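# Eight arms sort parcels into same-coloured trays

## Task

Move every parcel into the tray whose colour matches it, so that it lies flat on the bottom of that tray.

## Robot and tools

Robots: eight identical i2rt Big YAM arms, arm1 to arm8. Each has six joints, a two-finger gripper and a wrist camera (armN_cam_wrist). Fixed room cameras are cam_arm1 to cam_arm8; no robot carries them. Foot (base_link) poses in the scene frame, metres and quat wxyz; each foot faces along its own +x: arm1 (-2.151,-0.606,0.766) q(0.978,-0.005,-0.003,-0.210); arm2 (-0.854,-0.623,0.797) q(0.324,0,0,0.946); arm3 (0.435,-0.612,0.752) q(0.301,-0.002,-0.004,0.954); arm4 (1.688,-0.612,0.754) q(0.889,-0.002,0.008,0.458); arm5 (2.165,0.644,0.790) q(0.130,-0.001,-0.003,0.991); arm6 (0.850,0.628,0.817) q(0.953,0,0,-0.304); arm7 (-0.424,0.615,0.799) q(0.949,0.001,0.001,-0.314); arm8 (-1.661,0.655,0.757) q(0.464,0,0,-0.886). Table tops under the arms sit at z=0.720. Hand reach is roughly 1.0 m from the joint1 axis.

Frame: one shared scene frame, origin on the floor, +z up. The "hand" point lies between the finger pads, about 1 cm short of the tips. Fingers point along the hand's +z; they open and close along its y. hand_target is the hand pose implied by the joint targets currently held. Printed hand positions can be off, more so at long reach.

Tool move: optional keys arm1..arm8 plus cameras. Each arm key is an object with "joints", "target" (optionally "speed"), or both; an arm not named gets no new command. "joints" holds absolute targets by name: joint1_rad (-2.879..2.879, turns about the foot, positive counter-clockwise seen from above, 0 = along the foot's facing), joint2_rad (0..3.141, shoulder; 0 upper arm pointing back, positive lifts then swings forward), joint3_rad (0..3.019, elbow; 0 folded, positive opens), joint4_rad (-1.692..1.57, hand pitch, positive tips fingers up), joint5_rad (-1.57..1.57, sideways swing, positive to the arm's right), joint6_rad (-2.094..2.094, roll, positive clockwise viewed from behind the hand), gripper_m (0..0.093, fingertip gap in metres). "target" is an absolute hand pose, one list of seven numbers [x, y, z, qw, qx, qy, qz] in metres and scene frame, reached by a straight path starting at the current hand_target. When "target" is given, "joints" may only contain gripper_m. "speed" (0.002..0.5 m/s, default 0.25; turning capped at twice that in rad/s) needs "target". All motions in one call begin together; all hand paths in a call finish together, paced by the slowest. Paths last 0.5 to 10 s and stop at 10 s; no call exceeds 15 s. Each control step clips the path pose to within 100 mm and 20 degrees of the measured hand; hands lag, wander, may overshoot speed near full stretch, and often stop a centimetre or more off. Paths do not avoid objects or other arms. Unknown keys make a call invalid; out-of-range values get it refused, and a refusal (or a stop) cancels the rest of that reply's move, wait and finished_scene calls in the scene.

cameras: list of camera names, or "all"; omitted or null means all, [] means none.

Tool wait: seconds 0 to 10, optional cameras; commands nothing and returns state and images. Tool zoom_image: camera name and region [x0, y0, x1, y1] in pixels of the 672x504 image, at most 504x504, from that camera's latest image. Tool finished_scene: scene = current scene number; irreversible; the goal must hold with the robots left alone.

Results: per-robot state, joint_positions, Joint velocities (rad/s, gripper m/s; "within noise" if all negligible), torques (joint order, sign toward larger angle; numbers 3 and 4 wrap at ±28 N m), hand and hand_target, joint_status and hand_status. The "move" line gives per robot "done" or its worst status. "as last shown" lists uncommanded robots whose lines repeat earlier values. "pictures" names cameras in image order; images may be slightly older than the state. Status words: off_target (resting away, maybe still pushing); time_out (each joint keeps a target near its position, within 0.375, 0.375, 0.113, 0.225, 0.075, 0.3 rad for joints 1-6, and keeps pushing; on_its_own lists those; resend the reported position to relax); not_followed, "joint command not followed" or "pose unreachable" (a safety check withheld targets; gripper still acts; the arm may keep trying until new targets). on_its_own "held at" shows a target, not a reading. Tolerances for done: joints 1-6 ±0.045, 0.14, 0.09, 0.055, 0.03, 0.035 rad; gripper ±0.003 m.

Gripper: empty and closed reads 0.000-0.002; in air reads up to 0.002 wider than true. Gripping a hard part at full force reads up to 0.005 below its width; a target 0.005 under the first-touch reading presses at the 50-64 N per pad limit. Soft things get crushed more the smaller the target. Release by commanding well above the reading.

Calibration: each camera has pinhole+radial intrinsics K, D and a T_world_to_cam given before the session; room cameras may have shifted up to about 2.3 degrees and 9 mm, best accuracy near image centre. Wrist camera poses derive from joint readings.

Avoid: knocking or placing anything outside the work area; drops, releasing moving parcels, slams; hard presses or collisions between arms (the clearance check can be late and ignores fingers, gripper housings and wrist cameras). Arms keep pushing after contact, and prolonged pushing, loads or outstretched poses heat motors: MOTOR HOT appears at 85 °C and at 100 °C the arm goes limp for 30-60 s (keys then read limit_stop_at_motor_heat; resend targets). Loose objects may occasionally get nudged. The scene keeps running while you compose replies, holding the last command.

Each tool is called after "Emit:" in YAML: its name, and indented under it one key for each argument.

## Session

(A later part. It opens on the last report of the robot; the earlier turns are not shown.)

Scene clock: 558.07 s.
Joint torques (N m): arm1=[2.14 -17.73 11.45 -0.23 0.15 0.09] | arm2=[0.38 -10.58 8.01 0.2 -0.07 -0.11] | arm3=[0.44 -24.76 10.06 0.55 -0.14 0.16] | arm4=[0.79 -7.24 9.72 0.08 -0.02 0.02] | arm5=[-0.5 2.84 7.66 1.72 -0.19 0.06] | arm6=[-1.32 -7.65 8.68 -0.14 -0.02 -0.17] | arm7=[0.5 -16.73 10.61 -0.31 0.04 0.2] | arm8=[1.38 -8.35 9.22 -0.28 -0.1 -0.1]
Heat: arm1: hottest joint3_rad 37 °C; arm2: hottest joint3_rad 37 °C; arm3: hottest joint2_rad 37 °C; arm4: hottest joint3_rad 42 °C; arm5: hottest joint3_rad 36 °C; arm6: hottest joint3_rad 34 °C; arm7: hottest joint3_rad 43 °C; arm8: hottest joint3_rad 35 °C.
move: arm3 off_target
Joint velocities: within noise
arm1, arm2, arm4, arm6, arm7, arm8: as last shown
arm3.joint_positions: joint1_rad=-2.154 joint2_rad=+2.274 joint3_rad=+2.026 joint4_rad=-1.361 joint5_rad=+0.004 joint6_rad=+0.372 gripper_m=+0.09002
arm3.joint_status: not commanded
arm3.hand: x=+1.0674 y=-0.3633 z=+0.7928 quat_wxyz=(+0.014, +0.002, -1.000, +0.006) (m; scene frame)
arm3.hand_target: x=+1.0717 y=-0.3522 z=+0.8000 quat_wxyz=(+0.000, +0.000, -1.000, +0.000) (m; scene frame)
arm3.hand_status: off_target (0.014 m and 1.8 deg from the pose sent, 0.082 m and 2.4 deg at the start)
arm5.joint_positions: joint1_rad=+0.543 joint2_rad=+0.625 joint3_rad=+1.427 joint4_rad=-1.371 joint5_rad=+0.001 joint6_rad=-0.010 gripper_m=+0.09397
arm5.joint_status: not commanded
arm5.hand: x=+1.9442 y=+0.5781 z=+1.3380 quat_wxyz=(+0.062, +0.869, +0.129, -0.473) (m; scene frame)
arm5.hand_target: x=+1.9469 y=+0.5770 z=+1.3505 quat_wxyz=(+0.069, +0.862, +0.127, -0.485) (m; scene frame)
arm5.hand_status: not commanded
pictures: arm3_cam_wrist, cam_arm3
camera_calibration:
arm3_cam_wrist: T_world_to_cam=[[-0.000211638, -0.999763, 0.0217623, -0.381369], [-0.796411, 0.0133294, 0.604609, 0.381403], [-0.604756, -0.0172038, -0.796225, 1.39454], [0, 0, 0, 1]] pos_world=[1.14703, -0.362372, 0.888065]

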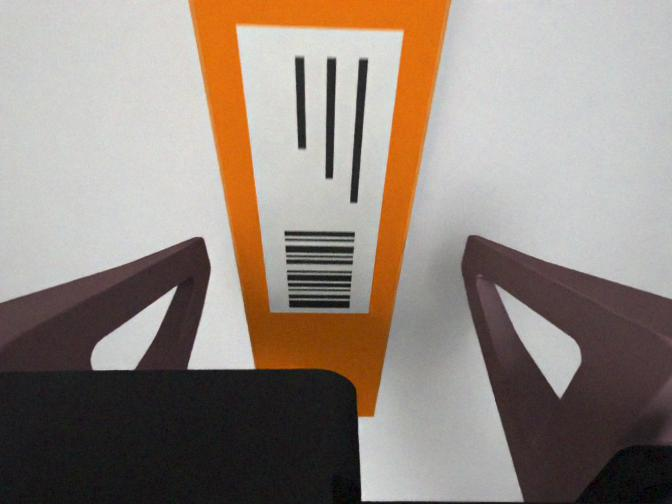

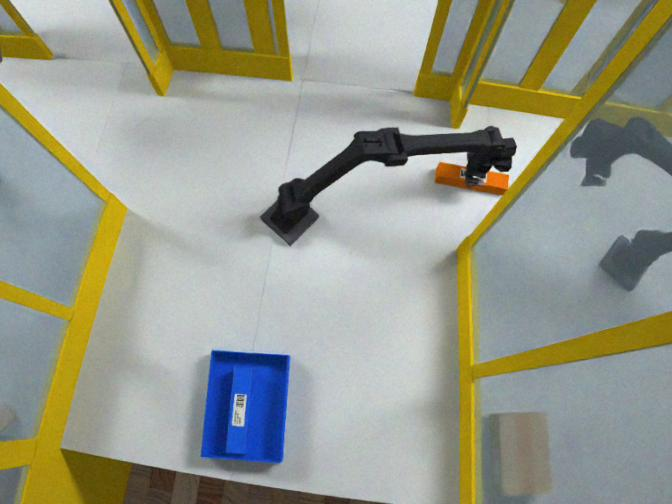

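Emit:
move:
  arm3: {"target":[1.088,-0.346,0.745,0,0,1,0],"speed":0.2}
  cameras: ["arm3_cam_wrist"]

Emit:
move:
  arm3: {"joints":{"gripper_m":0.045}}
  cameras: ["arm3_cam_wrist"]

Emit:
move:
  arm3: {"target":[0.793,-0.48,1.1,0,0.255,-0.966,0],"speed":0.35}
  cameras: ["arm3_cam_wrist","cam_arm3"]

Emit:
move:
  arm3: {"joints":{"joint1_rad":-1.22,"joint6_rad":0.065}}
  cameras: ["cam_arm3"]

Emit:
move:
  arm3: {"target":[0.592,0.0,0.9,0,-0.588,0.809,0],"speed":0.35}
  cameras: ["cam_arm3","cam_arm6"]

Scene clock: 571.23 s.
Joint torques (N m): arm1=[1.9 -17.49 11.49 -0.17 0.19 0.08] | arm2=[0.38 -10.58 7.99 0.2 -0.07 -0.11] | arm3=[0.44 -25.64 12.19 0.39 0.02 0.11] | arm4=[0.85 -7.24 9.7 0.08 -0.02 0.02] | arm5=[0.21 3.02 7.47 1.88 -0.18 0.05] | arm6=[-1.26 -7.65 8.68 -0.14 -0.03 -0.18] | arm7=[0.62 -16.67 10.56 -0.29 0.05 0.21] | arm8=[1.26 -8.64 9.25 -0.24 -0.1 -0.11]
Heat: arm1: hottest joint3_rad 37 °C; arm2: hottest joint3_rad 37 °C; arm3: hottest joint2_rad 36 °C; arm4: hottest joint3_rad 42 °C; arm5: hottest joint3_rad 36 °C; arm6: hottest joint3_rad 34 °C; arm7: hottest joint3_rad 42 °C; arm8: hottest joint3_rad 35 °C.
move: arm3 off_target
Joint velocities: within noise
arm1, arm2, arm4, arm5, arm6, arm7, arm8: as last shown
arm3.joint_positions: joint1_rad=-2.154 joint2_rad=+2.360 joint3_rad=+2.031 joint4_rad=-1.290 joint5_rad=+0.000 joint6_rad=+0.374 gripper_m=+0.09001
arm3.joint_status: not commanded
arm3.hand: x=+1.0754 y=-0.3592 z=+0.7364 quat_wxyz=(+0.020, +0.001, -1.000, +0.006) (m; scene frame)
arm3.hand_target: x=+1.0872 y=-0.3463 z=+0.7454 quat_wxyz=(+0.000, +0.000, -1.000, +0.000) (m; scene frame)
arm3.hand_status: off_target (0.020 m and 2.4 deg from the pose sent, 0.055 m and 1.8 deg at the start)
arm4.hand: x=+1.3323 y=-0.4769 z=+1.1046 quat_wxyz=(-0.016, +0.999, -0.005, -0.048) (m; scene frame)
arm4.hand_target: x=+1.3330 y=-0.4799 z=+1.0994 quat_wxyz=(-0.013, +0.999, +0.000, -0.037) (m; scene frame)
pictures: arm3_cam_wrist
camera_calibration:
arm3_cam_wrist: T_world_to_cam=[[-0.00160168, -0.99976, 0.0218526, -0.374572], [-0.789409, 0.0146787, 0.613692, 0.408091], [-0.613865, -0.0162677, -0.789243, 1.35951], [0, 0, 0, 1]] pos_world=[1.1561, -0.358356, 0.830725]

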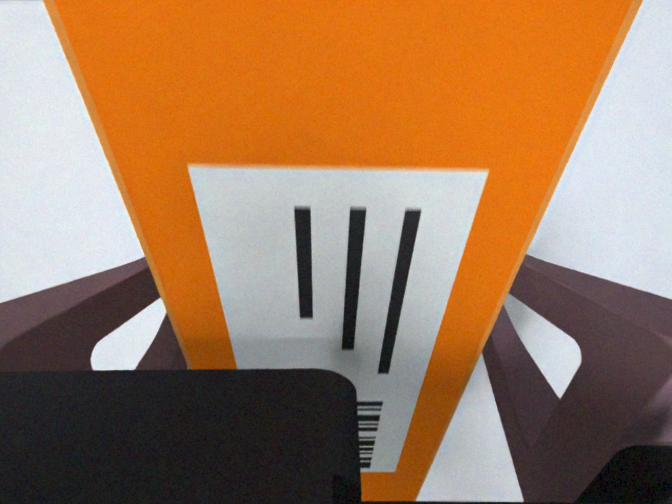

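Scene clock: 571.83 s.
Joint torques (N m): arm1=[2.55 -17.49 11.54 -0.25 0.15 0.09] | arm2=[0.38 -10.58 7.99 0.2 -0.07 -0.11] | arm3=[0.44 -24.7 12.19 0.42 0.03 0.11] | arm4=[0.85 -7.24 9.72 0.08 -0.02 0.02] | arm5=[-0.15 2.84 7.43 1.74 -0.19 0.04] | arm6=[-1.26 -7.65 8.68 -0.16 -0.02 -0.18] | arm7=[0.44 -16.73 10.56 -0.32 0.04 0.2] | arm8=[1.2 -8.41 9.21 -0.28 -0.09 -0.11]
Heat: arm1: hottest joint3_rad 37 °C; arm2: hottest joint3_rad 37 °C; arm3: hottest joint2_rad 36 °C; arm4: hottest joint3_rad 42 °C; arm5: hottest joint3_rad 36 °C; arm6: hottest joint3_rad 34 °C; arm7: hottest joint3_rad 42 °C; arm8: hottest joint3_rad 35 °C.
move: arm3 off_target
Joint velocities: within noise
arm1, arm2, arm4, arm5, arm6, arm7, arm8: as last shown
arm3.joint_positions: joint1_rad=-2.154 joint2_rad=+2.360 joint3_rad=+2.031 joint4_rad=-1.290 joint5_rad=+0.000 joint6_rad=+0.374 gripper_m=+0.05870
arm3.joint_status: gripper_m off_target (ended at +0.05872, target +0.04500)
arm3.hand: x=+1.0754 y=-0.3592 z=+0.7364 quat_wxyz=(+0.020, +0.001, -1.000, +0.006) (m; scene frame)
arm3.hand_target: x=+1.0872 y=-0.3463 z=+0.7454 quat_wxyz=(+0.000, +0.000, -1.000, +0.000) (m; scene frame)
arm3.hand_status: not commanded
pictures: arm3_cam_wrist
camera_calibration:
arm3_cam_wrist: T_world_to_cam=[[-0.00198283, -0.999759, 0.0218677, -0.374173], [-0.789406, 0.0149888, 0.613688, 0.408202], [-0.613868, -0.0160457, -0.789246, 1.35959], [0, 0, 0, 1]] pos_world=[1.1561, -0.358385, 0.830725]

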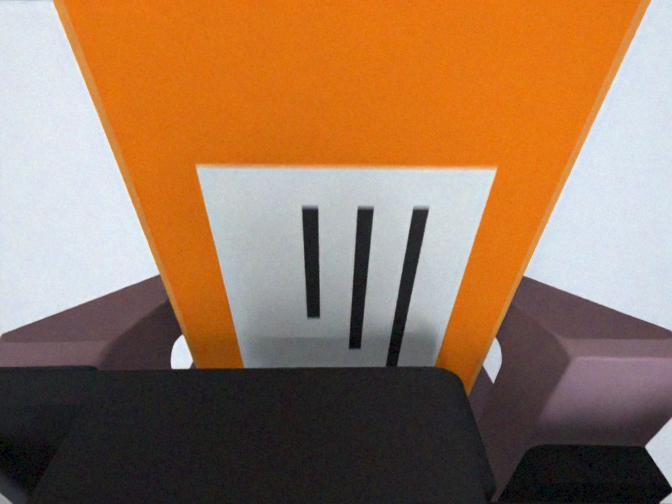

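Scene clock: 574.20 s.
Joint torques (N m): arm1=[2.2 -17.73 11.43 -0.21 0.19 0.09] | arm2=[0.38 -10.64 7.99 0.2 -0.07 -0.12] | arm3=[-1.79 -10.58 9.5 0.01 -0.19 -0.25] | arm4=[0.85 -7.24 9.7 0.08 -0.02 0.02] | arm5=[-0.32 2.96 7.36 1.92 -0.17 0.05] | arm6=[-1.38 -7.65 8.69 -0.13 -0.03 -0.17] | arm7=[0.38 -16.67 10.63 -0.35 0.05 0.2] | arm8=[1.38 -8.41 9.22 -0.24 -0.11 -0.09]
Heat: arm1: hottest joint3_rad 37 °C; arm2: hottest joint3_rad 37 °C; arm3: hottest joint2_rad 36 °C; arm4: hottest joint3_rad 42 °C; arm5: hottest joint3_rad 36 °C; arm6: hottest joint3_rad 34 °C; arm7: hottest joint3_rad 42 °C; arm8: hottest joint3_rad 35 °C.
move: arm3 off_target
Joint velocities: within noise
arm1, arm5, arm6, arm7: as last shown
arm2.joint_positions: joint1_rad=-1.432 joint2_rad=+1.326 joint3_rad=+1.426 joint4_rad=-1.650 joint5_rad=+0.002 joint6_rad=-0.253 gripper_m=+0.09293
arm2.joint_status: not commanded
arm2.hand: x=-0.6634 y=-0.2932 z=+1.1045 quat_wxyz=(-0.010, +0.606, -0.795, -0.004) (m; scene frame)
arm2.hand_target: x=-0.6650 y=-0.2940 z=+1.1001 quat_wxyz=(+0.000, +0.609, -0.793, +0.000) (m; scene frame)
arm2.hand_status: not commanded
arm3.joint_positions: joint1_rad=-2.158 joint2_rad=+1.302 joint3_rad=+1.502 joint4_rad=-1.674 joint5_rad=+0.004 joint6_rad=-0.141 gripper_m=+0.05872
arm3.joint_status: not commanded
arm3.hand: x=+0.7921 y=-0.4747 z=+1.0991 quat_wxyz=(-0.051, +0.254, -0.966, -0.006) (m; scene frame)
arm3.hand_target: x=+0.7931 y=-0.4799 z=+1.0993 quat_wxyz=(-0.047, +0.255, -0.966, -0.005) (m; scene frame)
arm3.hand_status: off_target (0.005 m and 5.9 deg from the pose sent, 0.476 m and 29.5 deg at the start; pose on its path clipped on 12 of 71 steps; a joint's target at an end of its range on 31 of 71 steps)
arm4.joint_positions: joint1_rad=+1.846 joint2_rad=+1.301 joint3_rad=+1.509 joint4_rad=-1.686 joint5_rad=+0.011 joint6_rad=-0.334 gripper_m=+0.09290
arm4.joint_status: not commanded
arm4.hand: x=+1.3323 y=-0.4769 z=+1.1046 quat_wxyz=(-0.016, +0.999, -0.005, -0.048) (m; scene frame)
arm4.hand_target: x=+1.3330 y=-0.4799 z=+1.0994 quat_wxyz=(-0.013, +0.999, +0.000, -0.037) (m; scene frame)
arm4.hand_status: not commanded
arm8.joint_positions: joint1_rad=+0.404 joint2_rad=+1.289 joint3_rad=+1.491 joint4_rad=-1.672 joint5_rad=+0.000 joint6_rad=+0.148 gripper_m=+0.09292
arm8.joint_status: not commanded
arm8.hand: x=-1.7380 y=+0.2830 z=+1.1031 quat_wxyz=(-0.035, -0.818, -0.572, +0.037) (m; scene frame)
arm8.hand_target: x=-1.7400 y=+0.2849 z=+1.0993 quat_wxyz=(-0.029, -0.818, -0.573, +0.031) (m; scene frame)
arm8.hand_status: not commanded
pictures: arm3_cam_wrist, cam_arm3
camera_calibration:
arm3_cam_wrist: T_world_to_cam=[[0.485193, -0.874068, 0.0243552, -0.827111], [-0.764999, -0.410829, 0.49598, -0.128355], [-0.423515, -0.259278, -0.867992, 1.29038], [0, 0, 0, 1]] pos_world=[0.849611, -0.441117, 1.20384]

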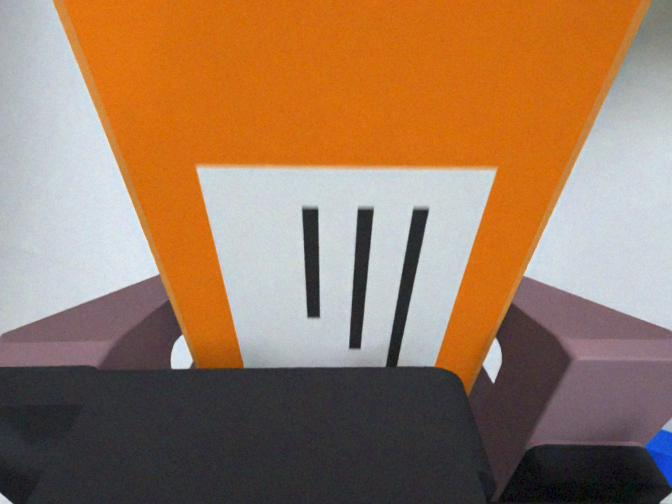

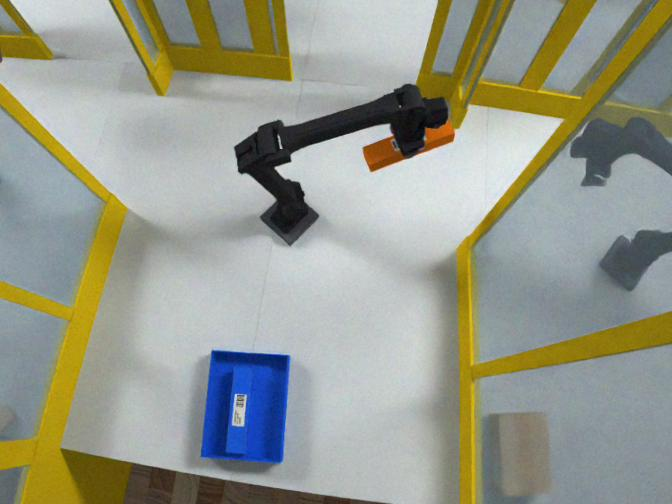

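Scene clock: 575.77 s.
Joint torques (N m): arm1=[2.14 -17.55 11.58 -0.21 0.19 0.1] | arm2=[0.38 -10.64 7.99 0.2 -0.07 -0.12] | arm3=[0.38 -10.87 9.54 0.03 -0.15 0.14] | arm4=[0.85 -7.18 9.7 0.08 -0.02 0.02] | arm5=[0.09 2.9 7.27 1.69 -0.2 0.05] | arm6=[-1.32 -7.65 8.66 -0.16 -0.03 -0.17] | arm7=[0.44 -16.5 10.55 -0.29 0.05 0.19] | arm8=[1.32 -8.41 9.22 -0.29 -0.09 -0.1]
Heat: arm1: hottest joint3_rad 37 °C; arm2: hottest joint3_rad 37 °C; arm3: hottest joint2_rad 36 °C; arm4: hottest joint3_rad 42 °C; arm5: hottest joint3_rad 36 °C; arm6: hottest joint3_rad 34 °C; arm7: hottest joint3_rad 42 °C; arm8: hottest joint3_rad 35 °C.
move: arm3 done
Joint velocities: within noise
arm1, arm2, arm4, arm5, arm7, arm8: as last shown
arm3.joint_positions: joint1_rad=-1.232 joint2_rad=+1.304 joint3_rad=+1.502 joint4_rad=-1.674 joint5_rad=+0.004 joint6_rad=+0.048 gripper_m=+0.05875
arm3.joint_status: all done
arm3.hand: x=+0.5377 y=-0.2432 z=+1.0984 quat_wxyz=(-0.042, +0.585, -0.810, -0.029) (m; scene frame)
arm3.hand_target: x=+0.5327 y=-0.2431 z=+1.0992 quat_wxyz=(-0.039, +0.583, -0.811, -0.028) (m; scene frame)
arm3.hand_status: not commanded
arm6.joint_positions: joint1_rad=-1.350 joint2_rad=+1.335 joint3_rad=+1.365 joint4_rad=-1.599 joint5_rad=+0.001 joint6_rad=-0.084 gripper_m=+0.09288
arm6.joint_status: not commanded
arm6.hand: x=+0.7021 y=+0.2766 z=+1.0975 quat_wxyz=(+0.000, -0.809, -0.588, +0.001) (m; scene frame)
arm6.hand_target: x=+0.7001 y=+0.2800 z=+1.1000 quat_wxyz=(+0.000, -0.809, -0.588, +0.000) (m; scene frame)
arm6.hand_status: not commanded
pictures: cam_arm3

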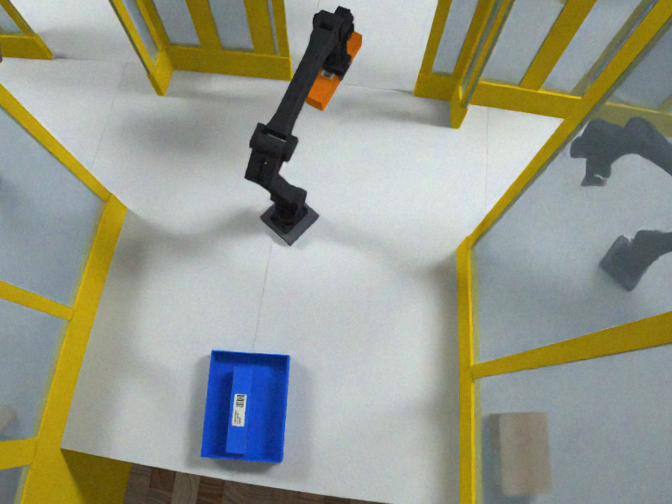

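Scene clock: 577.73 s.
Joint torques (N m): arm1=[2.43 -17.85 11.49 -0.17 0.19 0.09] | arm2=[0.38 -10.64 7.99 0.18 -0.07 -0.11] | arm3=[0.5 -22.12 14.11 -0.38 -0.25 0.08] | arm4=[0.85 -7.24 9.7 0.08 -0.02 0.02] | arm5=[0.03 3.14 7.38 1.76 -0.17 0.02] | arm6=[-1.26 -7.71 8.66 -0.14 -0.02 -0.17] | arm7=[0.56 -16.79 10.56 -0.29 0.05 0.2] | arm8=[1.26 -8.47 9.2 -0.28 -0.1 -0.1]
Heat: arm1: hottest joint3_rad 37 °C; arm2: hottest joint3_rad 37 °C; arm3: hottest joint2_rad 36 °C; arm4: hottest joint3_rad 42 °C; arm5: hottest joint3_rad 36 °C; arm6: hottest joint3_rad 34 °C; arm7: hottest joint3_rad 42 °C; arm8: hottest joint3_rad 35 °C.
move: arm3 off_target
Joint velocities: within noise
arm1.joint_positions: joint1_rad=-1.524 joint2_rad=+1.948 joint3_rad=+1.966 joint4_rad=-1.616 joint5_rad=+0.004 joint6_rad=+0.222 gripper_m=+0.08990
arm1.joint_status: not commanded
arm1.hand: x=-2.3738 y=-1.1609 z=+0.9892 quat_wxyz=(+0.006, -0.884, -0.467, -0.008) (m; scene frame)
arm1.hand_target: x=-2.3699 y=-1.1695 z=+1.0000 quat_wxyz=(+0.000, -0.883, -0.469, +0.000) (m; scene frame)
arm1.hand_status: not commanded
arm2, arm4, arm5, arm6, arm8: as last shown
arm3.joint_positions: joint1_rad=-1.226 joint2_rad=+2.040 joint3_rad=+1.857 joint4_rad=-1.441 joint5_rad=-0.001 joint6_rad=+0.049 gripper_m=+0.05875
arm3.joint_status: not commanded
arm3.hand: x=+0.5970 y=-0.0180 z=+0.8784 quat_wxyz=(+0.017, +0.587, -0.809, +0.015) (m; scene frame)
arm3.hand_target: x=+0.5916 y=-0.0012 z=+0.9002 quat_wxyz=(+0.000, +0.588, -0.809, -0.001) (m; scene frame)
arm3.hand_status: off_target (0.029 m and 2.6 deg from the pose sent, 0.319 m and 5.8 deg at the start)
arm4.hand: x=+1.3322 y=-0.4770 z=+1.1046 quat_wxyz=(-0.016, +0.999, -0.005, -0.048) (m; scene frame)
arm4.hand_target: x=+1.3329 y=-0.4800 z=+1.0994 quat_wxyz=(-0.013, +0.999, +0.000, -0.037) (m; scene frame)
arm7.joint_positions: joint1_rad=+2.180 joint2_rad=+1.954 joint3_rad=+1.910 joint4_rad=-1.530 joint5_rad=-0.002 joint6_rad=+0.154 gripper_m=+0.08994
arm7.joint_status: not commanded
arm7.hand: x=-0.4048 y=+1.2212 z=+0.9942 quat_wxyz=(+0.001, +0.639, -0.769, +0.000) (m; scene frame)
arm7.hand_target: x=-0.4100 y=+1.2200 z=+0.9999 quat_wxyz=(+0.000, +0.639, -0.769, +0.000) (m; scene frame)
arm7.hand_status: not commanded
pictures: cam_arm3, cam_arm6

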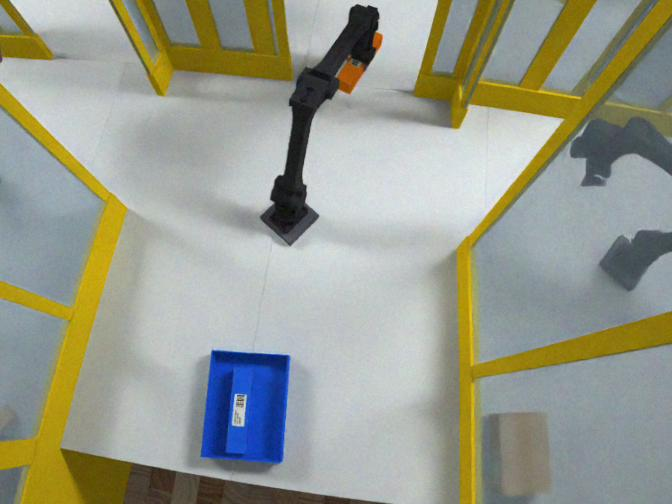

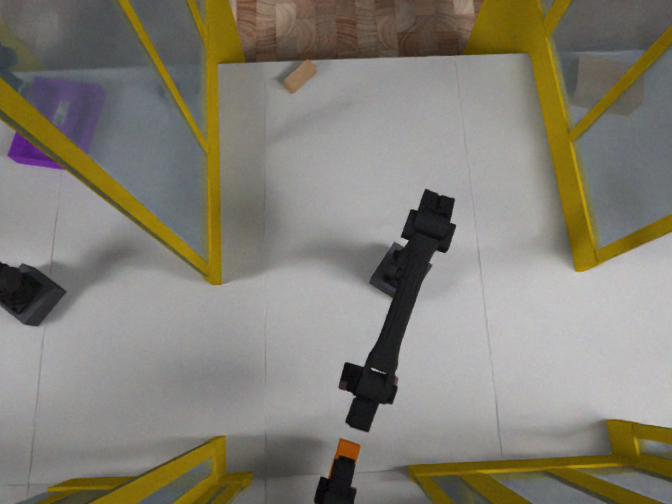

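Emit:
move:
  arm3: {"target":[0.592,0.005,0.75,0,-0.588,0.809,0],"speed":0.18}
  cameras: []

Emit:
move:
  arm3: {"joints":{"gripper_m":0.09}}
  cameras: []

Emit:
move:
  arm3: {"target":[0.55,-0.245,1.1,0,-0.588,0.809,0],"speed":0.35}
  cameras: ["cam_arm3","cam_arm6"]

Emit:
move:
  arm6: {"target":[0.597,0.003,0.89,0,0.809,0.588,0],"speed":0.35}
  cameras: ["cam_arm3","cam_arm6","arm6_cam_wrist"]

Scene clock: 589.40 s.
Joint torques (N m): arm1=[2.37 -17.67 11.38 -0.27 0.19 0.07] | arm2=[0.38 -10.64 7.99 0.2 -0.07 -0.11] | arm3=[0.44 -23.36 8.92 0.57 -0.23 0.12] | arm4=[0.79 -7.24 9.7 0.08 -0.03 0.02] | arm5=[-0.5 2.96 7.53 1.7 -0.2 0.04] | arm6=[-1.32 -7.65 8.65 -0.14 -0.02 -0.17] | arm7=[0.62 -16.62 10.58 -0.31 0.05 0.19] | arm8=[1.32 -8.47 9.2 -0.34 -0.07 -0.09]
Heat: arm1: hottest joint3_rad 38 °C; arm2: hottest joint3_rad 37 °C; arm3: hottest joint2_rad 35 °C; arm4: hottest joint3_rad 42 °C; arm5: hottest joint3_rad 36 °C; arm6: hottest joint3_rad 34 °C; arm7: hottest joint3_rad 42 °C; arm8: hottest joint3_rad 35 °C.
move: arm3 off_target
Joint velocities: within noise
arm1, arm2, arm4, arm5, arm6, arm7, arm8: as last shown
arm3.joint_positions: joint1_rad=-1.224 joint2_rad=+2.178 joint3_rad=+1.724 joint4_rad=-1.148 joint5_rad=-0.001 joint6_rad=+0.049 gripper_m=+0.05875
arm3.joint_status: not commanded
arm3.hand: x=+0.5994 y=-0.0045 z=+0.7455 quat_wxyz=(+0.009, +0.588, -0.808, +0.009) (m; scene frame)
arm3.hand_target: x=+0.5919 y=+0.0048 z=+0.7501 quat_wxyz=(+0.000, +0.588, -0.809, +0.000) (m; scene frame)
arm3.hand_status: off_target (0.013 m and 1.4 deg from the pose sent, 0.131 m and 2.6 deg at the start)
arm4.hand: x=+1.3323 y=-0.4769 z=+1.1046 quat_wxyz=(-0.016, +0.999, -0.005, -0.048) (m; scene frame)
arm4.hand_target: x=+1.3330 y=-0.4799 z=+1.0994 quat_wxyz=(-0.013, +0.999, +0.000, -0.037) (m; scene frame)
pictures: none
No camera images: "cameras" was empty.

Scene clock: 590.03 s.
Joint torques (N m): arm1=[2.55 -17.73 11.55 -0.24 0.2 0.09] | arm2=[0.38 -10.58 8.01 0.2 -0.07 -0.12] | arm3=[0.56 -23.18 8.95 0.57 -0.23 0.12] | arm4=[0.79 -7.18 9.7 0.08 -0.02 0.02] | arm5=[-0.09 2.96 7.58 1.76 -0.19 0.05] | arm6=[-1.26 -7.65 8.68 -0.13 -0.03 -0.17] | arm7=[0.5 -16.67 10.56 -0.29 0.05 0.2] | arm8=[1.2 -8.64 9.18 -0.21 -0.1 -0.11]
Heat: arm1: hottest joint3_rad 38 °C; arm2: hottest joint3_rad 37 °C; arm3: hottest joint2_rad 35 °C; arm4: hottest joint3_rad 42 °C; arm5: hottest joint3_rad 36 °C; arm6: hottest joint3_rad 34 °C; arm7: hottest joint3_rad 42 °C; arm8: hottest joint3_rad 35 °C.
move: arm3 done
Joint velocities: within noise
arm1, arm2, arm4, arm5, arm6, arm7, arm8: as last shown
arm3.joint_positions: joint1_rad=-1.224 joint2_rad=+2.178 joint3_rad=+1.724 joint4_rad=-1.148 joint5_rad=-0.001 joint6_rad=+0.049 gripper_m=+0.08988
arm3.joint_status: all done
arm3.hand: x=+0.5994 y=-0.0045 z=+0.7455 quat_wxyz=(+0.009, +0.588, -0.808, +0.009) (m; scene frame)
arm3.hand_target: x=+0.5919 y=+0.0048 z=+0.7501 quat_wxyz=(+0.000, +0.588, -0.809, +0.000) (m; scene frame)
arm3.hand_status: not commanded
pictures: none
No camera images: "cameras" was empty.

Scene clock: 592.10 s.
Joint torques (N m): arm1=[2.14 -17.73 11.43 -0.14 0.18 0.08] | arm2=[0.38 -10.58 7.99 0.2 -0.07 -0.11] | arm3=[-1.85 -10.52 12.03 -0.08 -0.22 -0.18] | arm4=[0.85 -7.24 9.7 0.08 -0.02 0.02] | arm5=[-0.15 3.55 7.43 1.76 -0.19 0.02] | arm6=[-1.26 -7.59 8.68 -0.14 -0.03 -0.18] | arm7=[0.73 -16.67 10.55 -0.28 0.05 0.2] | arm8=[1.38 -8.47 9.24 -0.35 -0.1 -0.09]
Heat: arm1: hottest joint3_rad 38 °C; arm2: hottest joint3_rad 37 °C; arm3: hottest joint2_rad 35 °C; arm4: hottest joint3_rad 42 °C; arm5: hottest joint3_rad 36 °C; arm6: hottest joint3_rad 34 °C; arm7: hottest joint3_rad 42 °C; arm8: hottest joint3_rad 35 °C.
move: arm3 off_target
Joint velocities: within noise
arm1, arm2, arm4, arm6, arm7, arm8: as last shown
arm3.joint_positions: joint1_rad=-1.252 joint2_rad=+1.307 joint3_rad=+1.480 joint4_rad=-1.674 joint5_rad=-0.001 joint6_rad=+0.025 gripper_m=+0.08997
arm3.joint_status: not commanded
arm3.hand: x=+0.5437 y=-0.2479 z=+1.0886 quat_wxyz=(-0.031, +0.586, -0.809, -0.022) (m; scene frame)
arm3.hand_target: x=+0.5499 y=-0.2452 z=+1.0992 quat_wxyz=(-0.038, +0.587, -0.808, -0.028) (m; scene frame)
arm3.hand_status: off_target (0.013 m and 4.4 deg from the pose sent, 0.431 m and 1.4 deg at the start; pose on its path clipped on 9 of 62 steps; a joint's target at an end of its range on 25 of 62 steps)
arm5.joint_positions: joint1_rad=+0.543 joint2_rad=+0.625 joint3_rad=+1.427 joint4_rad=-1.371 joint5_rad=+0.001 joint6_rad=-0.010 gripper_m=+0.09397
arm5.joint_status: not commanded
arm5.hand: x=+1.9442 y=+0.5781 z=+1.3380 quat_wxyz=(+0.062, +0.869, +0.129, -0.473) (m; scene frame)
arm5.hand_target: x=+1.9469 y=+0.5770 z=+1.3505 quat_wxyz=(+0.069, +0.862, +0.127, -0.485) (m; scene frame)
arm5.hand_status: not commanded
pictures: cam_arm3, cam_arm6

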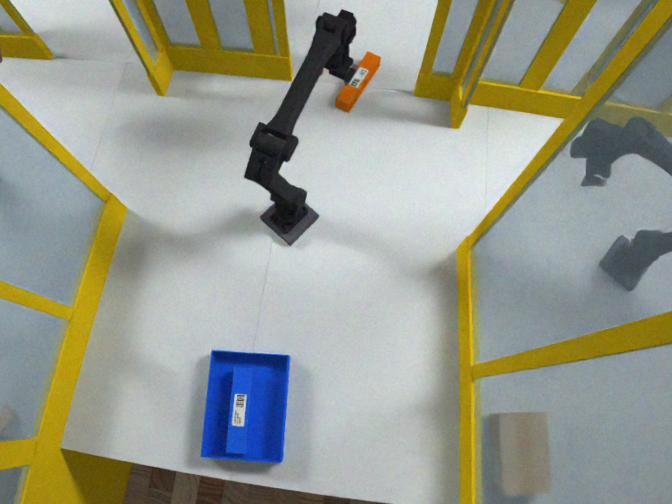

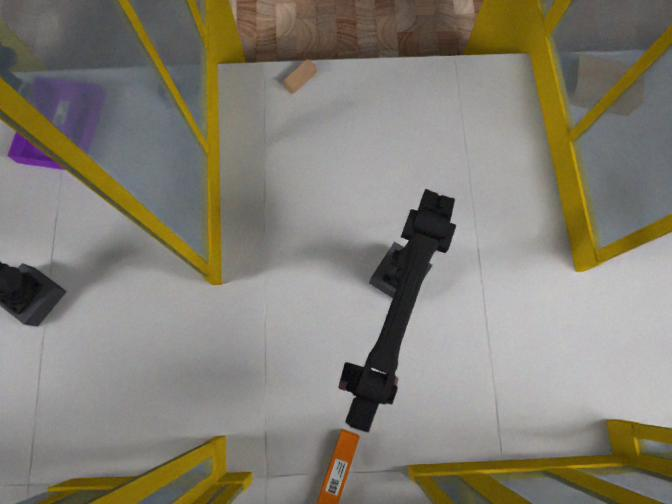

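Scene clock: 594.27 s.
Joint torques (N m): arm1=[2.08 -17.73 11.48 -0.2 0.2 0.08] | arm2=[0.38 -10.64 7.99 0.2 -0.07 -0.11] | arm3=[-1.79 -10.34 12.01 -0.06 -0.22 -0.22] | arm4=[0.85 -7.24 9.72 0.08 -0.02 0.02] | arm5=[-0.5 2.9 7.58 1.77 -0.2 0.03] | arm6=[0.21 -17.03 12.56 -0.23 -0.03 0] | arm7=[0.5 -16.5 10.58 -0.27 0.04 0.2] | arm8=[1.32 -8.47 9.24 -0.28 -0.09 -0.1]
Heat: arm1: hottest joint3_rad 38 °C; arm2: hottest joint3_rad 37 °C; arm3: hottest joint2_rad 35 °C; arm4: hottest joint3_rad 42 °C; arm5: hottest joint3_rad 36 °C; arm6: hottest joint3_rad 34 °C; arm7: hottest joint3_rad 42 °C; arm8: hottest joint3_rad 35 °C.
move: arm6 off_target
Joint velocities: within noise
arm1, arm2, arm3, arm4, arm5, arm7, arm8: as last shown
arm3.joint_positions: joint1_rad=-1.252 joint2_rad=+1.307 joint3_rad=+1.480 joint4_rad=-1.674 joint5_rad=-0.001 joint6_rad=+0.024 gripper_m=+0.08997
arm3.hand: x=+0.5437 y=-0.2479 z=+1.0886 quat_wxyz=(-0.031, +0.587, -0.809, -0.022) (m; scene frame)
arm6.joint_positions: joint1_rad=-1.348 joint2_rad=+2.194 joint3_rad=+1.939 joint4_rad=-1.355 joint5_rad=+0.001 joint6_rad=-0.080 gripper_m=+0.09288
arm6.joint_status: not commanded
arm6.hand: x=+0.5966 y=+0.0212 z=+0.8735 quat_wxyz=(+0.011, -0.809, -0.587, -0.016) (m; scene frame)
arm6.hand_target: x=+0.5975 y=+0.0040 z=+0.8902 quat_wxyz=(+0.000, -0.809, -0.588, +0.000) (m; scene frame)
arm6.hand_status: off_target (0.025 m and 2.2 deg from the pose sent, 0.359 m and 0.2 deg at the start)
pictures: arm6_cam_wrist, cam_arm3, cam_arm6
camera_calibration:
arm6_cam_wrist: T_world_to_cam=[[-0.952909, 0.303224, 0.00436309, 0.556792], [0.243588, 0.756771, 0.606598, -0.685372], [0.180633, 0.579096, -0.794996, 0.698718], [0, 0, 0, 1]] pos_world=[0.571309, -0.0547877, 0.968795]

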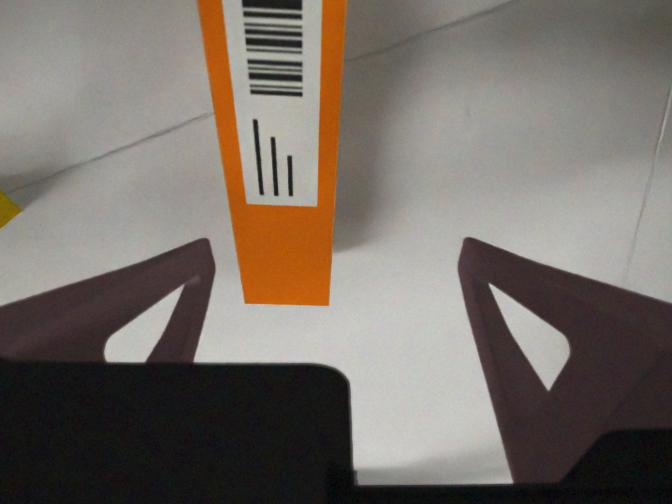

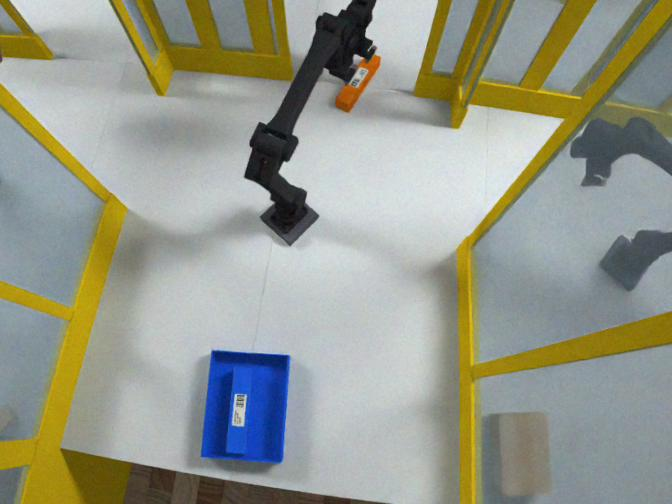

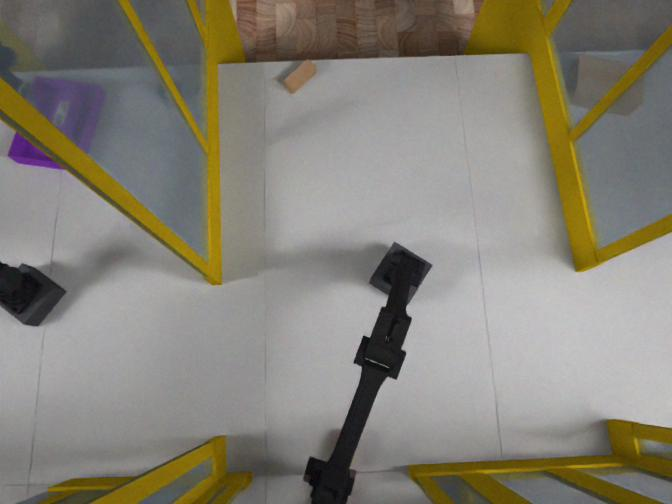

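Emit:
move:
  arm6: {"target":[0.617,-0.012,0.81,0,0.809,0.588,0],"speed":0.25}
  cameras: ["arm6_cam_wrist"]

Scene clock: 604.23 s.
Joint torques (N m): arm1=[2.26 -17.9 11.49 -0.21 0.17 0.07] | arm2=[0.44 -10.58 7.99 0.18 -0.07 -0.11] | arm3=[-1.79 -10.46 12.07 -0.03 -0.22 -0.23] | arm4=[0.79 -7.24 9.7 0.08 -0.02 0.02] | arm5=[0.38 3.02 7.49 1.89 -0.19 0.04] | arm6=[-0.32 -18.14 8.73 0.54 0 0] | arm7=[0.32 -16.73 10.58 -0.28 0.04 0.2] | arm8=[1.26 -8.64 9.22 -0.29 -0.09 -0.11]
Heat: arm1: hottest joint3_rad 38 °C; arm2: hottest joint3_rad 37 °C; arm3: hottest joint3_rad 35 °C; arm4: hottest joint3_rad 42 °C; arm5: hottest joint3_rad 36 °C; arm6: hottest joint3_rad 35 °C; arm7: hottest joint3_rad 42 °C; arm8: hottest joint3_rad 35 °C.
move: arm6 done
Joint velocities: within noise
arm1, arm2, arm3, arm4, arm5, arm7, arm8: as last shown
arm6.joint_positions: joint1_rad=-1.305 joint2_rad=+2.293 joint3_rad=+1.928 joint4_rad=-1.231 joint5_rad=+0.000 joint6_rad=-0.044 gripper_m=+0.09288
arm6.joint_status: not commanded
arm6.hand: x=+0.6174 y=-0.0039 z=+0.8051 quat_wxyz=(+0.007, -0.807, -0.590, -0.010) (m; scene frame)
arm6.hand_target: x=+0.6171 y=-0.0119 z=+0.8100 quat_wxyz=(+0.000, -0.809, -0.588, +0.000) (m; scene frame)
arm6.hand_status: done (0.009 m and 1.5 deg from the pose sent, 0.075 m and 2.2 deg at the start)
pictures: arm6_cam_wrist
camera_calibration:
arm6_cam_wrist: T_world_to_cam=[[-0.955054, 0.296368, 0.00609298, 0.584397], [0.241585, 0.766273, 0.595367, -0.619685], [0.171779, 0.57008, -0.803431, 0.667335], [0, 0, 0, 1]] pos_world=[0.593203, -0.0787834, 0.901537]

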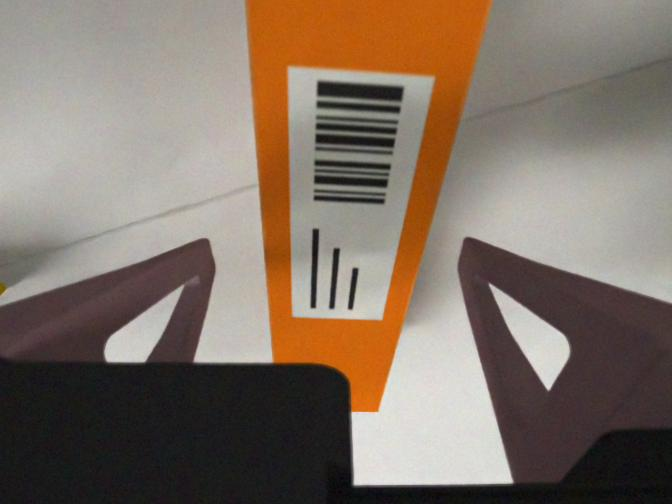

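Emit:
move:
  arm6: {"target":[0.616,-0.016,0.755,0,0.809,0.588,0],"speed":0.2}
  cameras: ["arm6_cam_wrist"]

Emit:
move:
  arm6: {"joints":{"gripper_m":0.045}}
  cameras: ["arm6_cam_wrist"]

Emit:
move:
  arm6: {"target":[0.705,0.277,1.1,0,0.809,0.588,0],"speed":0.35}
  cameras: ["cam_arm6"]

Emit:
move:
  arm6: {"joints":{"joint1_rad":0.28,"joint6_rad":0.0}}
  cameras: ["cam_arm6","cam_arm5"]

Emit:
move:
  arm6: {"target":[1.5,0.4,0.9,0,0,1,0],"speed":0.35}
  cameras: ["cam_arm6","cam_arm5"]

Scene clock: 616.87 s.
Joint torques (N m): arm1=[2.26 -17.55 11.41 -0.18 0.16 0.08] | arm2=[0.38 -10.58 8.01 0.2 -0.07 -0.11] | arm3=[-1.9 -10.52 12.04 -0.06 -0.23 -0.22] | arm4=[0.85 -7.24 9.7 0.08 -0.02 0.02] | arm5=[-0.44 2.84 7.5 1.84 -0.17 0.03] | arm6=[-0.38 -18.2 8.2 0.54 0 0] | arm7=[0.5 -16.56 10.62 -0.32 0.05 0.19] | arm8=[1.32 -8.29 9.25 -0.27 -0.08 -0.11]
Heat: arm1: hottest joint3_rad 38 °C; arm2: hottest joint3_rad 37 °C; arm3: hottest joint3_rad 36 °C; arm4: hottest joint3_rad 42 °C; arm5: hottest joint3_rad 36 °C; arm6: hottest joint3_rad 36 °C; arm7: hottest joint3_rad 41 °C; arm8: hottest joint3_rad 35 °C.
move: arm6 done
Joint velocities: within noise
arm1, arm3, arm5, arm7: as last shown
arm2.joint_positions: joint1_rad=-1.432 joint2_rad=+1.326 joint3_rad=+1.426 joint4_rad=-1.650 joint5_rad=+0.002 joint6_rad=-0.253 gripper_m=+0.09293
arm2.joint_status: not commanded
arm2.hand: x=-0.6634 y=-0.2932 z=+1.1045 quat_wxyz=(-0.010, +0.606, -0.795, -0.004) (m; scene frame)
arm2.hand_target: x=-0.6650 y=-0.2940 z=+1.1001 quat_wxyz=(+0.000, +0.609, -0.793, +0.000) (m; scene frame)
arm2.hand_status: not commanded
arm4.joint_positions: joint1_rad=+1.846 joint2_rad=+1.301 joint3_rad=+1.509 joint4_rad=-1.686 joint5_rad=+0.011 joint6_rad=-0.334 gripper_m=+0.09290
arm4.joint_status: not commanded
arm4.hand: x=+1.3323 y=-0.4769 z=+1.1046 quat_wxyz=(-0.016, +0.999, -0.005, -0.048) (m; scene frame)
arm4.hand_target: x=+1.3330 y=-0.4799 z=+1.0994 quat_wxyz=(-0.013, +0.999, +0.000, -0.037) (m; scene frame)
arm4.hand_status: not commanded
arm6.joint_positions: joint1_rad=-1.305 joint2_rad=+2.366 joint3_rad=+1.917 joint4_rad=-1.142 joint5_rad=+0.000 joint6_rad=-0.044 gripper_m=+0.09288
arm6.joint_status: not commanded
arm6.hand: x=+0.6155 y=-0.0088 z=+0.7527 quat_wxyz=(+0.006, -0.807, -0.590, -0.008) (m; scene frame)
arm6.hand_target: x=+0.6161 y=-0.0159 z=+0.7551 quat_wxyz=(+0.000, -0.809, -0.588, +0.000) (m; scene frame)
arm6.hand_status: done (0.008 m and 1.2 deg from the pose sent, 0.052 m and 1.5 deg at the start)
arm8.joint_positions: joint1_rad=+0.404 joint2_rad=+1.289 joint3_rad=+1.491 joint4_rad=-1.672 joint5_rad=+0.000 joint6_rad=+0.148 gripper_m=+0.09292
arm8.joint_status: not commanded
arm8.hand: x=-1.7380 y=+0.2830 z=+1.1031 quat_wxyz=(-0.035, -0.818, -0.572, +0.037) (m; scene frame)
arm8.hand_target: x=-1.7400 y=+0.2849 z=+1.0993 quat_wxyz=(-0.029, -0.818, -0.573, +0.031) (m; scene frame)
arm8.hand_status: not commanded
pictures: arm6_cam_wrist
camera_calibration:
arm6_cam_wrist: T_world_to_cam=[[-0.954818, 0.297124, 0.0063631, 0.584089], [0.243194, 0.768847, 0.59138, -0.582212], [0.170821, 0.566208, -0.806368, 0.631137], [0, 0, 0, 1]] pos_world=[0.591477, -0.0832696, 0.84952]

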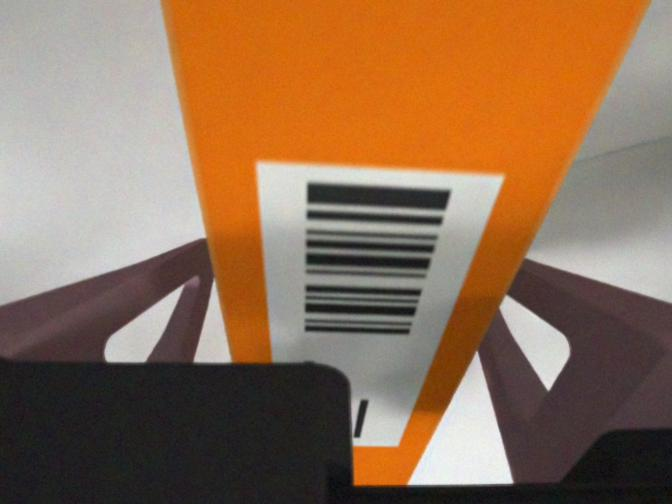

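Scene clock: 617.47 s.
Joint torques (N m): arm1=[2.02 -17.44 11.58 -0.18 0.18 0.05] | arm2=[0.38 -10.64 8.01 0.18 -0.07 -0.11] | arm3=[-1.73 -10.34 12.05 -0.08 -0.22 -0.22] | arm4=[0.79 -7.24 9.7 0.08 -0.03 0.02] | arm5=[-0.67 2.96 7.45 1.85 -0.19 0.03] | arm6=[-0.21 -18.37 8.18 0.54 0.01 -0.01] | arm7=[0.32 -16.56 10.63 -0.31 0.04 0.2] | arm8=[1.14 -8.64 9.26 -0.25 -0.11 -0.11]
Heat: arm1: hottest joint3_rad 38 °C; arm2: hottest joint3_rad 37 °C; arm3: hottest joint3_rad 36 °C; arm4: hottest joint3_rad 42 °C; arm5: hottest joint3_rad 36 °C; arm6: hottest joint3_rad 36 °C; arm7: hottest joint3_rad 41 °C; arm8: hottest joint3_rad 35 °C.
move: arm6 off_target
Joint velocities: within noise
arm1, arm2, arm3, arm4, arm5, arm7, arm8: as last shown
arm6.joint_positions: joint1_rad=-1.305 joint2_rad=+2.366 joint3_rad=+1.917 joint4_rad=-1.142 joint5_rad=+0.000 joint6_rad=-0.043 gripper_m=+0.05989
arm6.joint_status: gripper_m off_target (ended at +0.05991, target +0.04500)
arm6.hand: x=+0.6155 y=-0.0088 z=+0.7527 quat_wxyz=(+0.006, -0.808, -0.590, -0.008) (m; scene frame)
arm6.hand_target: x=+0.6161 y=-0.0159 z=+0.7551 quat_wxyz=(+0.000, -0.809, -0.588, +0.000) (m; scene frame)
arm6.hand_status: not commanded
pictures: arm6_cam_wrist
camera_calibration:
arm6_cam_wrist: T_world_to_cam=[[-0.954591, 0.297853, 0.0063783, 0.583944], [0.243789, 0.768659, 0.59138, -0.58258], [0.171241, 0.566081, -0.806368, 0.630877], [0, 0, 0, 1]] pos_world=[0.591422, -0.0832517, 0.84952]

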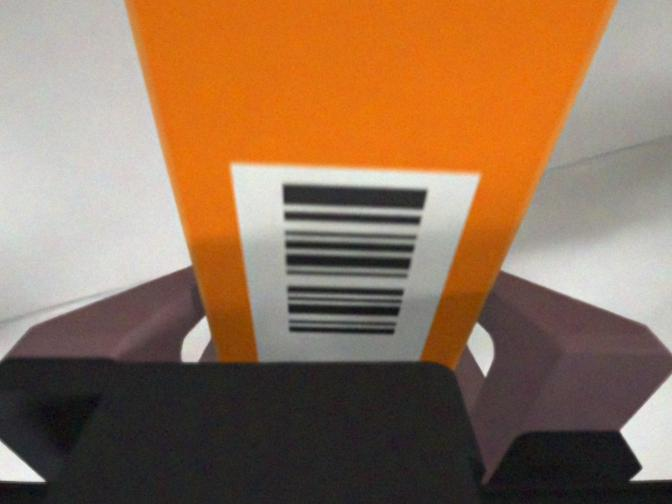

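Scene clock: 619.60 s.
Joint torques (N m): arm1=[2.61 -17.9 11.47 -0.2 0.17 0.08] | arm2=[0.38 -10.58 7.99 0.2 -0.07 -0.11] | arm3=[-1.9 -10.46 12.04 -0.05 -0.21 -0.22] | arm4=[0.79 -7.24 9.72 0.08 -0.02 0.02] | arm5=[-0.15 3.08 7.57 1.81 -0.18 0.07] | arm6=[-1.49 -7.36 10.35 -0.2 0.03 -0.15] | arm7=[0.38 -16.79 10.58 -0.36 0.05 0.19] | arm8=[1.38 -8.64 9.18 -0.25 -0.09 -0.11]
Heat: arm1: hottest joint3_rad 38 °C; arm2: hottest joint3_rad 37 °C; arm3: hottest joint3_rad 36 °C; arm4: hottest joint3_rad 43 °C; arm5: hottest joint3_rad 36 °C; arm6: hottest joint3_rad 36 °C; arm7: hottest joint3_rad 41 °C; arm8: hottest joint3_rad 35 °C.
move: arm6 off_target
Joint velocities: within noise
arm1.joint_positions: joint1_rad=-1.524 joint2_rad=+1.948 joint3_rad=+1.966 joint4_rad=-1.616 joint5_rad=+0.004 joint6_rad=+0.222 gripper_m=+0.08990
arm1.joint_status: not commanded
arm1.hand: x=-2.3738 y=-1.1609 z=+0.9892 quat_wxyz=(+0.006, -0.884, -0.467, -0.008) (m; scene frame)
arm1.hand_target: x=-2.3699 y=-1.1695 z=+1.0000 quat_wxyz=(+0.000, -0.883, -0.469, +0.000) (m; scene frame)
arm1.hand_status: not commanded
arm2, arm3, arm4, arm5, arm8: as last shown
arm4.hand: x=+1.3322 y=-0.4770 z=+1.1046 quat_wxyz=(-0.016, +0.999, -0.005, -0.048) (m; scene frame)
arm4.hand_target: x=+1.3329 y=-0.4800 z=+1.0994 quat_wxyz=(-0.013, +0.999, +0.000, -0.037) (m; scene frame)
arm6.joint_positions: joint1_rad=-1.333 joint2_rad=+1.334 joint3_rad=+1.345 joint4_rad=-1.598 joint5_rad=+0.000 joint6_rad=-0.068 gripper_m=+0.05989
arm6.joint_status: not commanded
arm6.hand: x=+0.7102 y=+0.2783 z=+1.0901 quat_wxyz=(+0.004, -0.808, -0.589, -0.007) (m; scene frame)
arm6.hand_target: x=+0.7051 y=+0.2772 z=+1.0999 quat_wxyz=(+0.000, -0.809, -0.588, +0.000) (m; scene frame)
arm6.hand_status: off_target (0.011 m and 0.9 deg from the pose sent, 0.459 m and 1.2 deg at the start; pose on its path clipped on 1 of 64 steps)
arm7.joint_positions: joint1_rad=+2.180 joint2_rad=+1.954 joint3_rad=+1.910 joint4_rad=-1.530 joint5_rad=-0.002 joint6_rad=+0.154 gripper_m=+0.08994
arm7.joint_status: not commanded
arm7.hand: x=-0.4048 y=+1.2212 z=+0.9942 quat_wxyz=(+0.001, +0.639, -0.769, +0.000) (m; scene frame)
arm7.hand_target: x=-0.4100 y=+1.2200 z=+0.9999 quat_wxyz=(+0.000, +0.639, -0.769, +0.000) (m; scene frame)
arm7.hand_status: not commanded
pictures: cam_arm6

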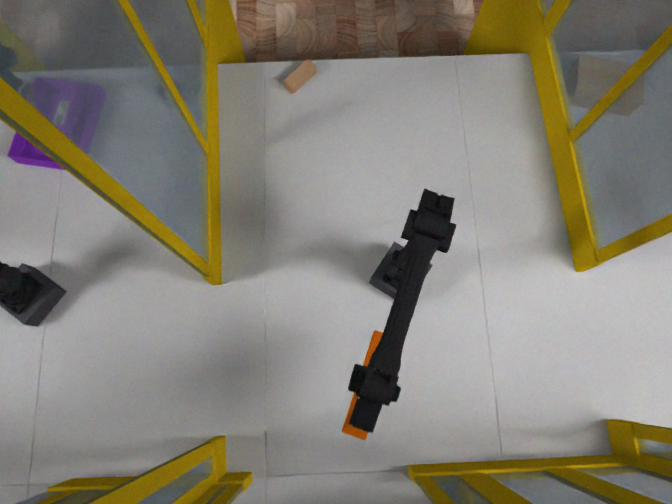

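Scene clock: 621.50 s.
Joint torques (N m): arm1=[2.37 -17.38 11.54 -0.25 0.18 0.07] | arm2=[0.38 -10.58 7.99 0.18 -0.07 -0.11] | arm3=[-1.85 -10.46 12.03 -0.05 -0.22 -0.22] | arm4=[0.79 -7.24 9.7 0.06 -0.02 0.02] | arm5=[-0.15 3.43 7.54 1.8 -0.18 0.03] | arm6=[-0.97 -7.47 10.36 -0.2 0.11 0.01] | arm7=[0.5 -16.85 10.59 -0.31 0.05 0.2] | arm8=[1.26 -8.59 9.26 -0.34 -0.09 -0.1]
Heat: arm1: hottest joint3_rad 38 °C; arm2: hottest joint3_rad 37 °C; arm3: hottest joint3_rad 36 °C; arm4: hottest joint3_rad 43 °C; arm5: hottest joint3_rad 36 °C; arm6: hottest joint3_rad 36 °C; arm7: hottest joint3_rad 41 °C; arm8: hottest joint3_rad 35 °C.
move: arm6 done
Joint velocities: within noise
arm1, arm2, arm3, arm4, arm5, arm7, arm8: as last shown
arm4.hand: x=+1.3323 y=-0.4769 z=+1.1046 quat_wxyz=(-0.016, +0.999, -0.005, -0.048) (m; scene frame)
arm4.hand_target: x=+1.3330 y=-0.4799 z=+1.0994 quat_wxyz=(-0.013, +0.999, +0.000, -0.037) (m; scene frame)
arm6.joint_positions: joint1_rad=+0.285 joint2_rad=+1.334 joint3_rad=+1.345 joint4_rad=-1.598 joint5_rad=-0.002 joint6_rad=-0.010 gripper_m=+0.06002
arm6.joint_status: all done
arm6.hand: x=+1.2067 y=+0.5049 z=+1.0900 quat_wxyz=(+0.008, -0.161, -0.987, -0.002) (m; scene frame)
arm6.hand_target: x=+1.2088 y=+0.5019 z=+1.0998 quat_wxyz=(+0.000, -0.168, -0.986, +0.000) (m; scene frame)
arm6.hand_status: not commanded
pictures: cam_arm5, cam_arm6

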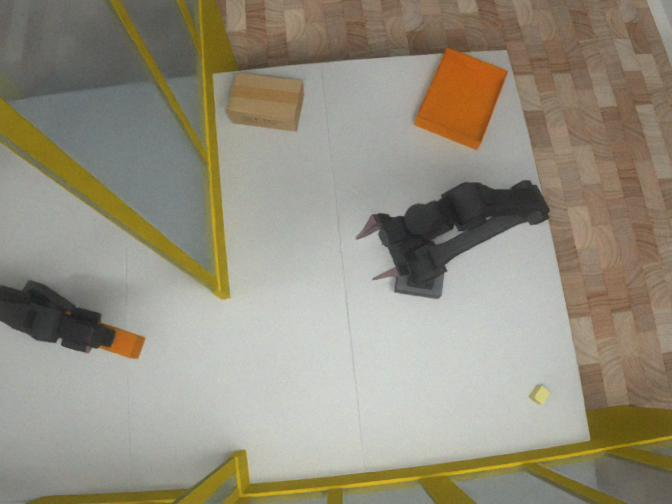

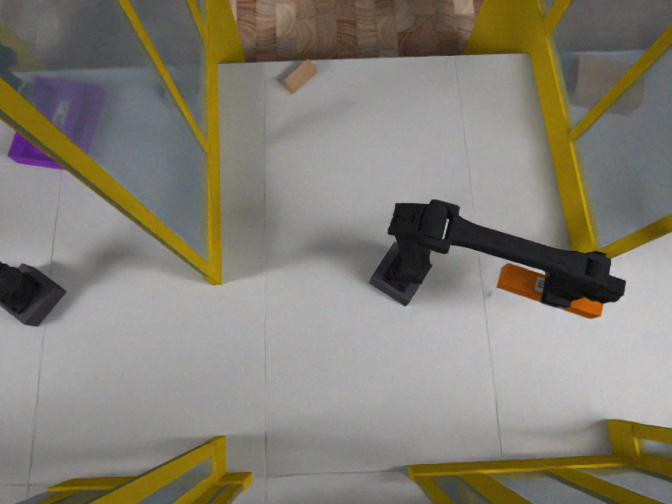

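Scene clock: 623.70 s.
Joint torques (N m): arm1=[2.37 -17.44 11.48 -0.17 0.17 0.1] | arm2=[0.38 -10.64 7.99 0.2 -0.07 -0.11] | arm3=[-1.9 -10.46 12.07 -0.06 -0.22 -0.22] | arm4=[0.85 -7.24 9.7 0.08 -0.02 0.02] | arm5=[-0.38 3.19 7.49 1.72 -0.18 0.04] | arm6=[-0.97 -17.61 12.94 -0.23 -0.03 -0.18] | arm7=[0.38 -16.56 10.54 -0.32 0.05 0.2] | arm8=[1.2 -8.59 9.21 -0.32 -0.09 -0.12]
Heat: arm1: hottest joint3_rad 38 °C; arm2: hottest joint3_rad 37 °C; arm3: hottest joint3_rad 36 °C; arm4: hottest joint3_rad 43 °C; arm5: hottest joint3_rad 36 °C; arm6: hottest joint3_rad 36 °C; arm7: hottest joint3_rad 41 °C; arm8: hottest joint3_rad 35 °C.
move: arm6 off_target
Joint velocities: within noise
arm1, arm2, arm3, arm4, arm5, arm7, arm8: as last shown
arm3.hand_target: x=+0.5498 y=-0.2452 z=+1.0992 quat_wxyz=(-0.038, +0.587, -0.808, -0.028) (m; scene frame)
arm6.joint_positions: joint1_rad=+0.285 joint2_rad=+2.231 joint3_rad=+2.030 joint4_rad=-1.410 joint5_rad=+0.002 joint6_rad=-0.329 gripper_m=+0.06004
arm6.joint_status: not commanded
arm6.hand: x=+1.4852 y=+0.4081 z=+0.8830 quat_wxyz=(+0.020, -0.002, -1.000, -0.006) (m; scene frame)
arm6.hand_target: x=+1.4989 y=+0.4004 z=+0.9003 quat_wxyz=(+0.000, +0.000, -1.000, +0.000) (m; scene frame)
arm6.hand_status: off_target (0.024 m and 2.4 deg from the pose sent, 0.365 m and 18.5 deg at the start)
pictures: cam_arm5, cam_arm6

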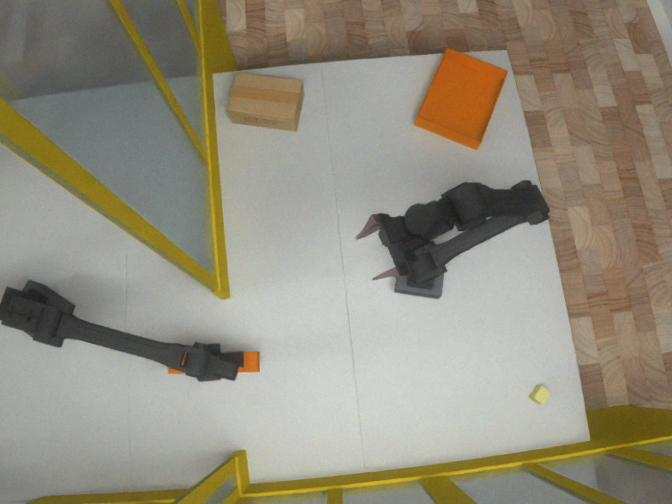

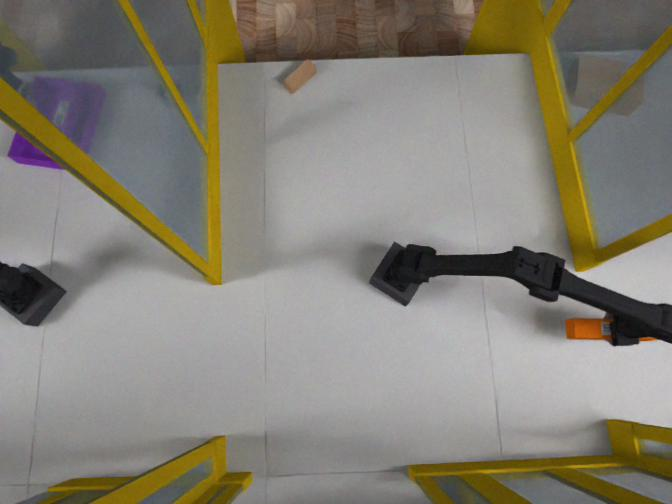

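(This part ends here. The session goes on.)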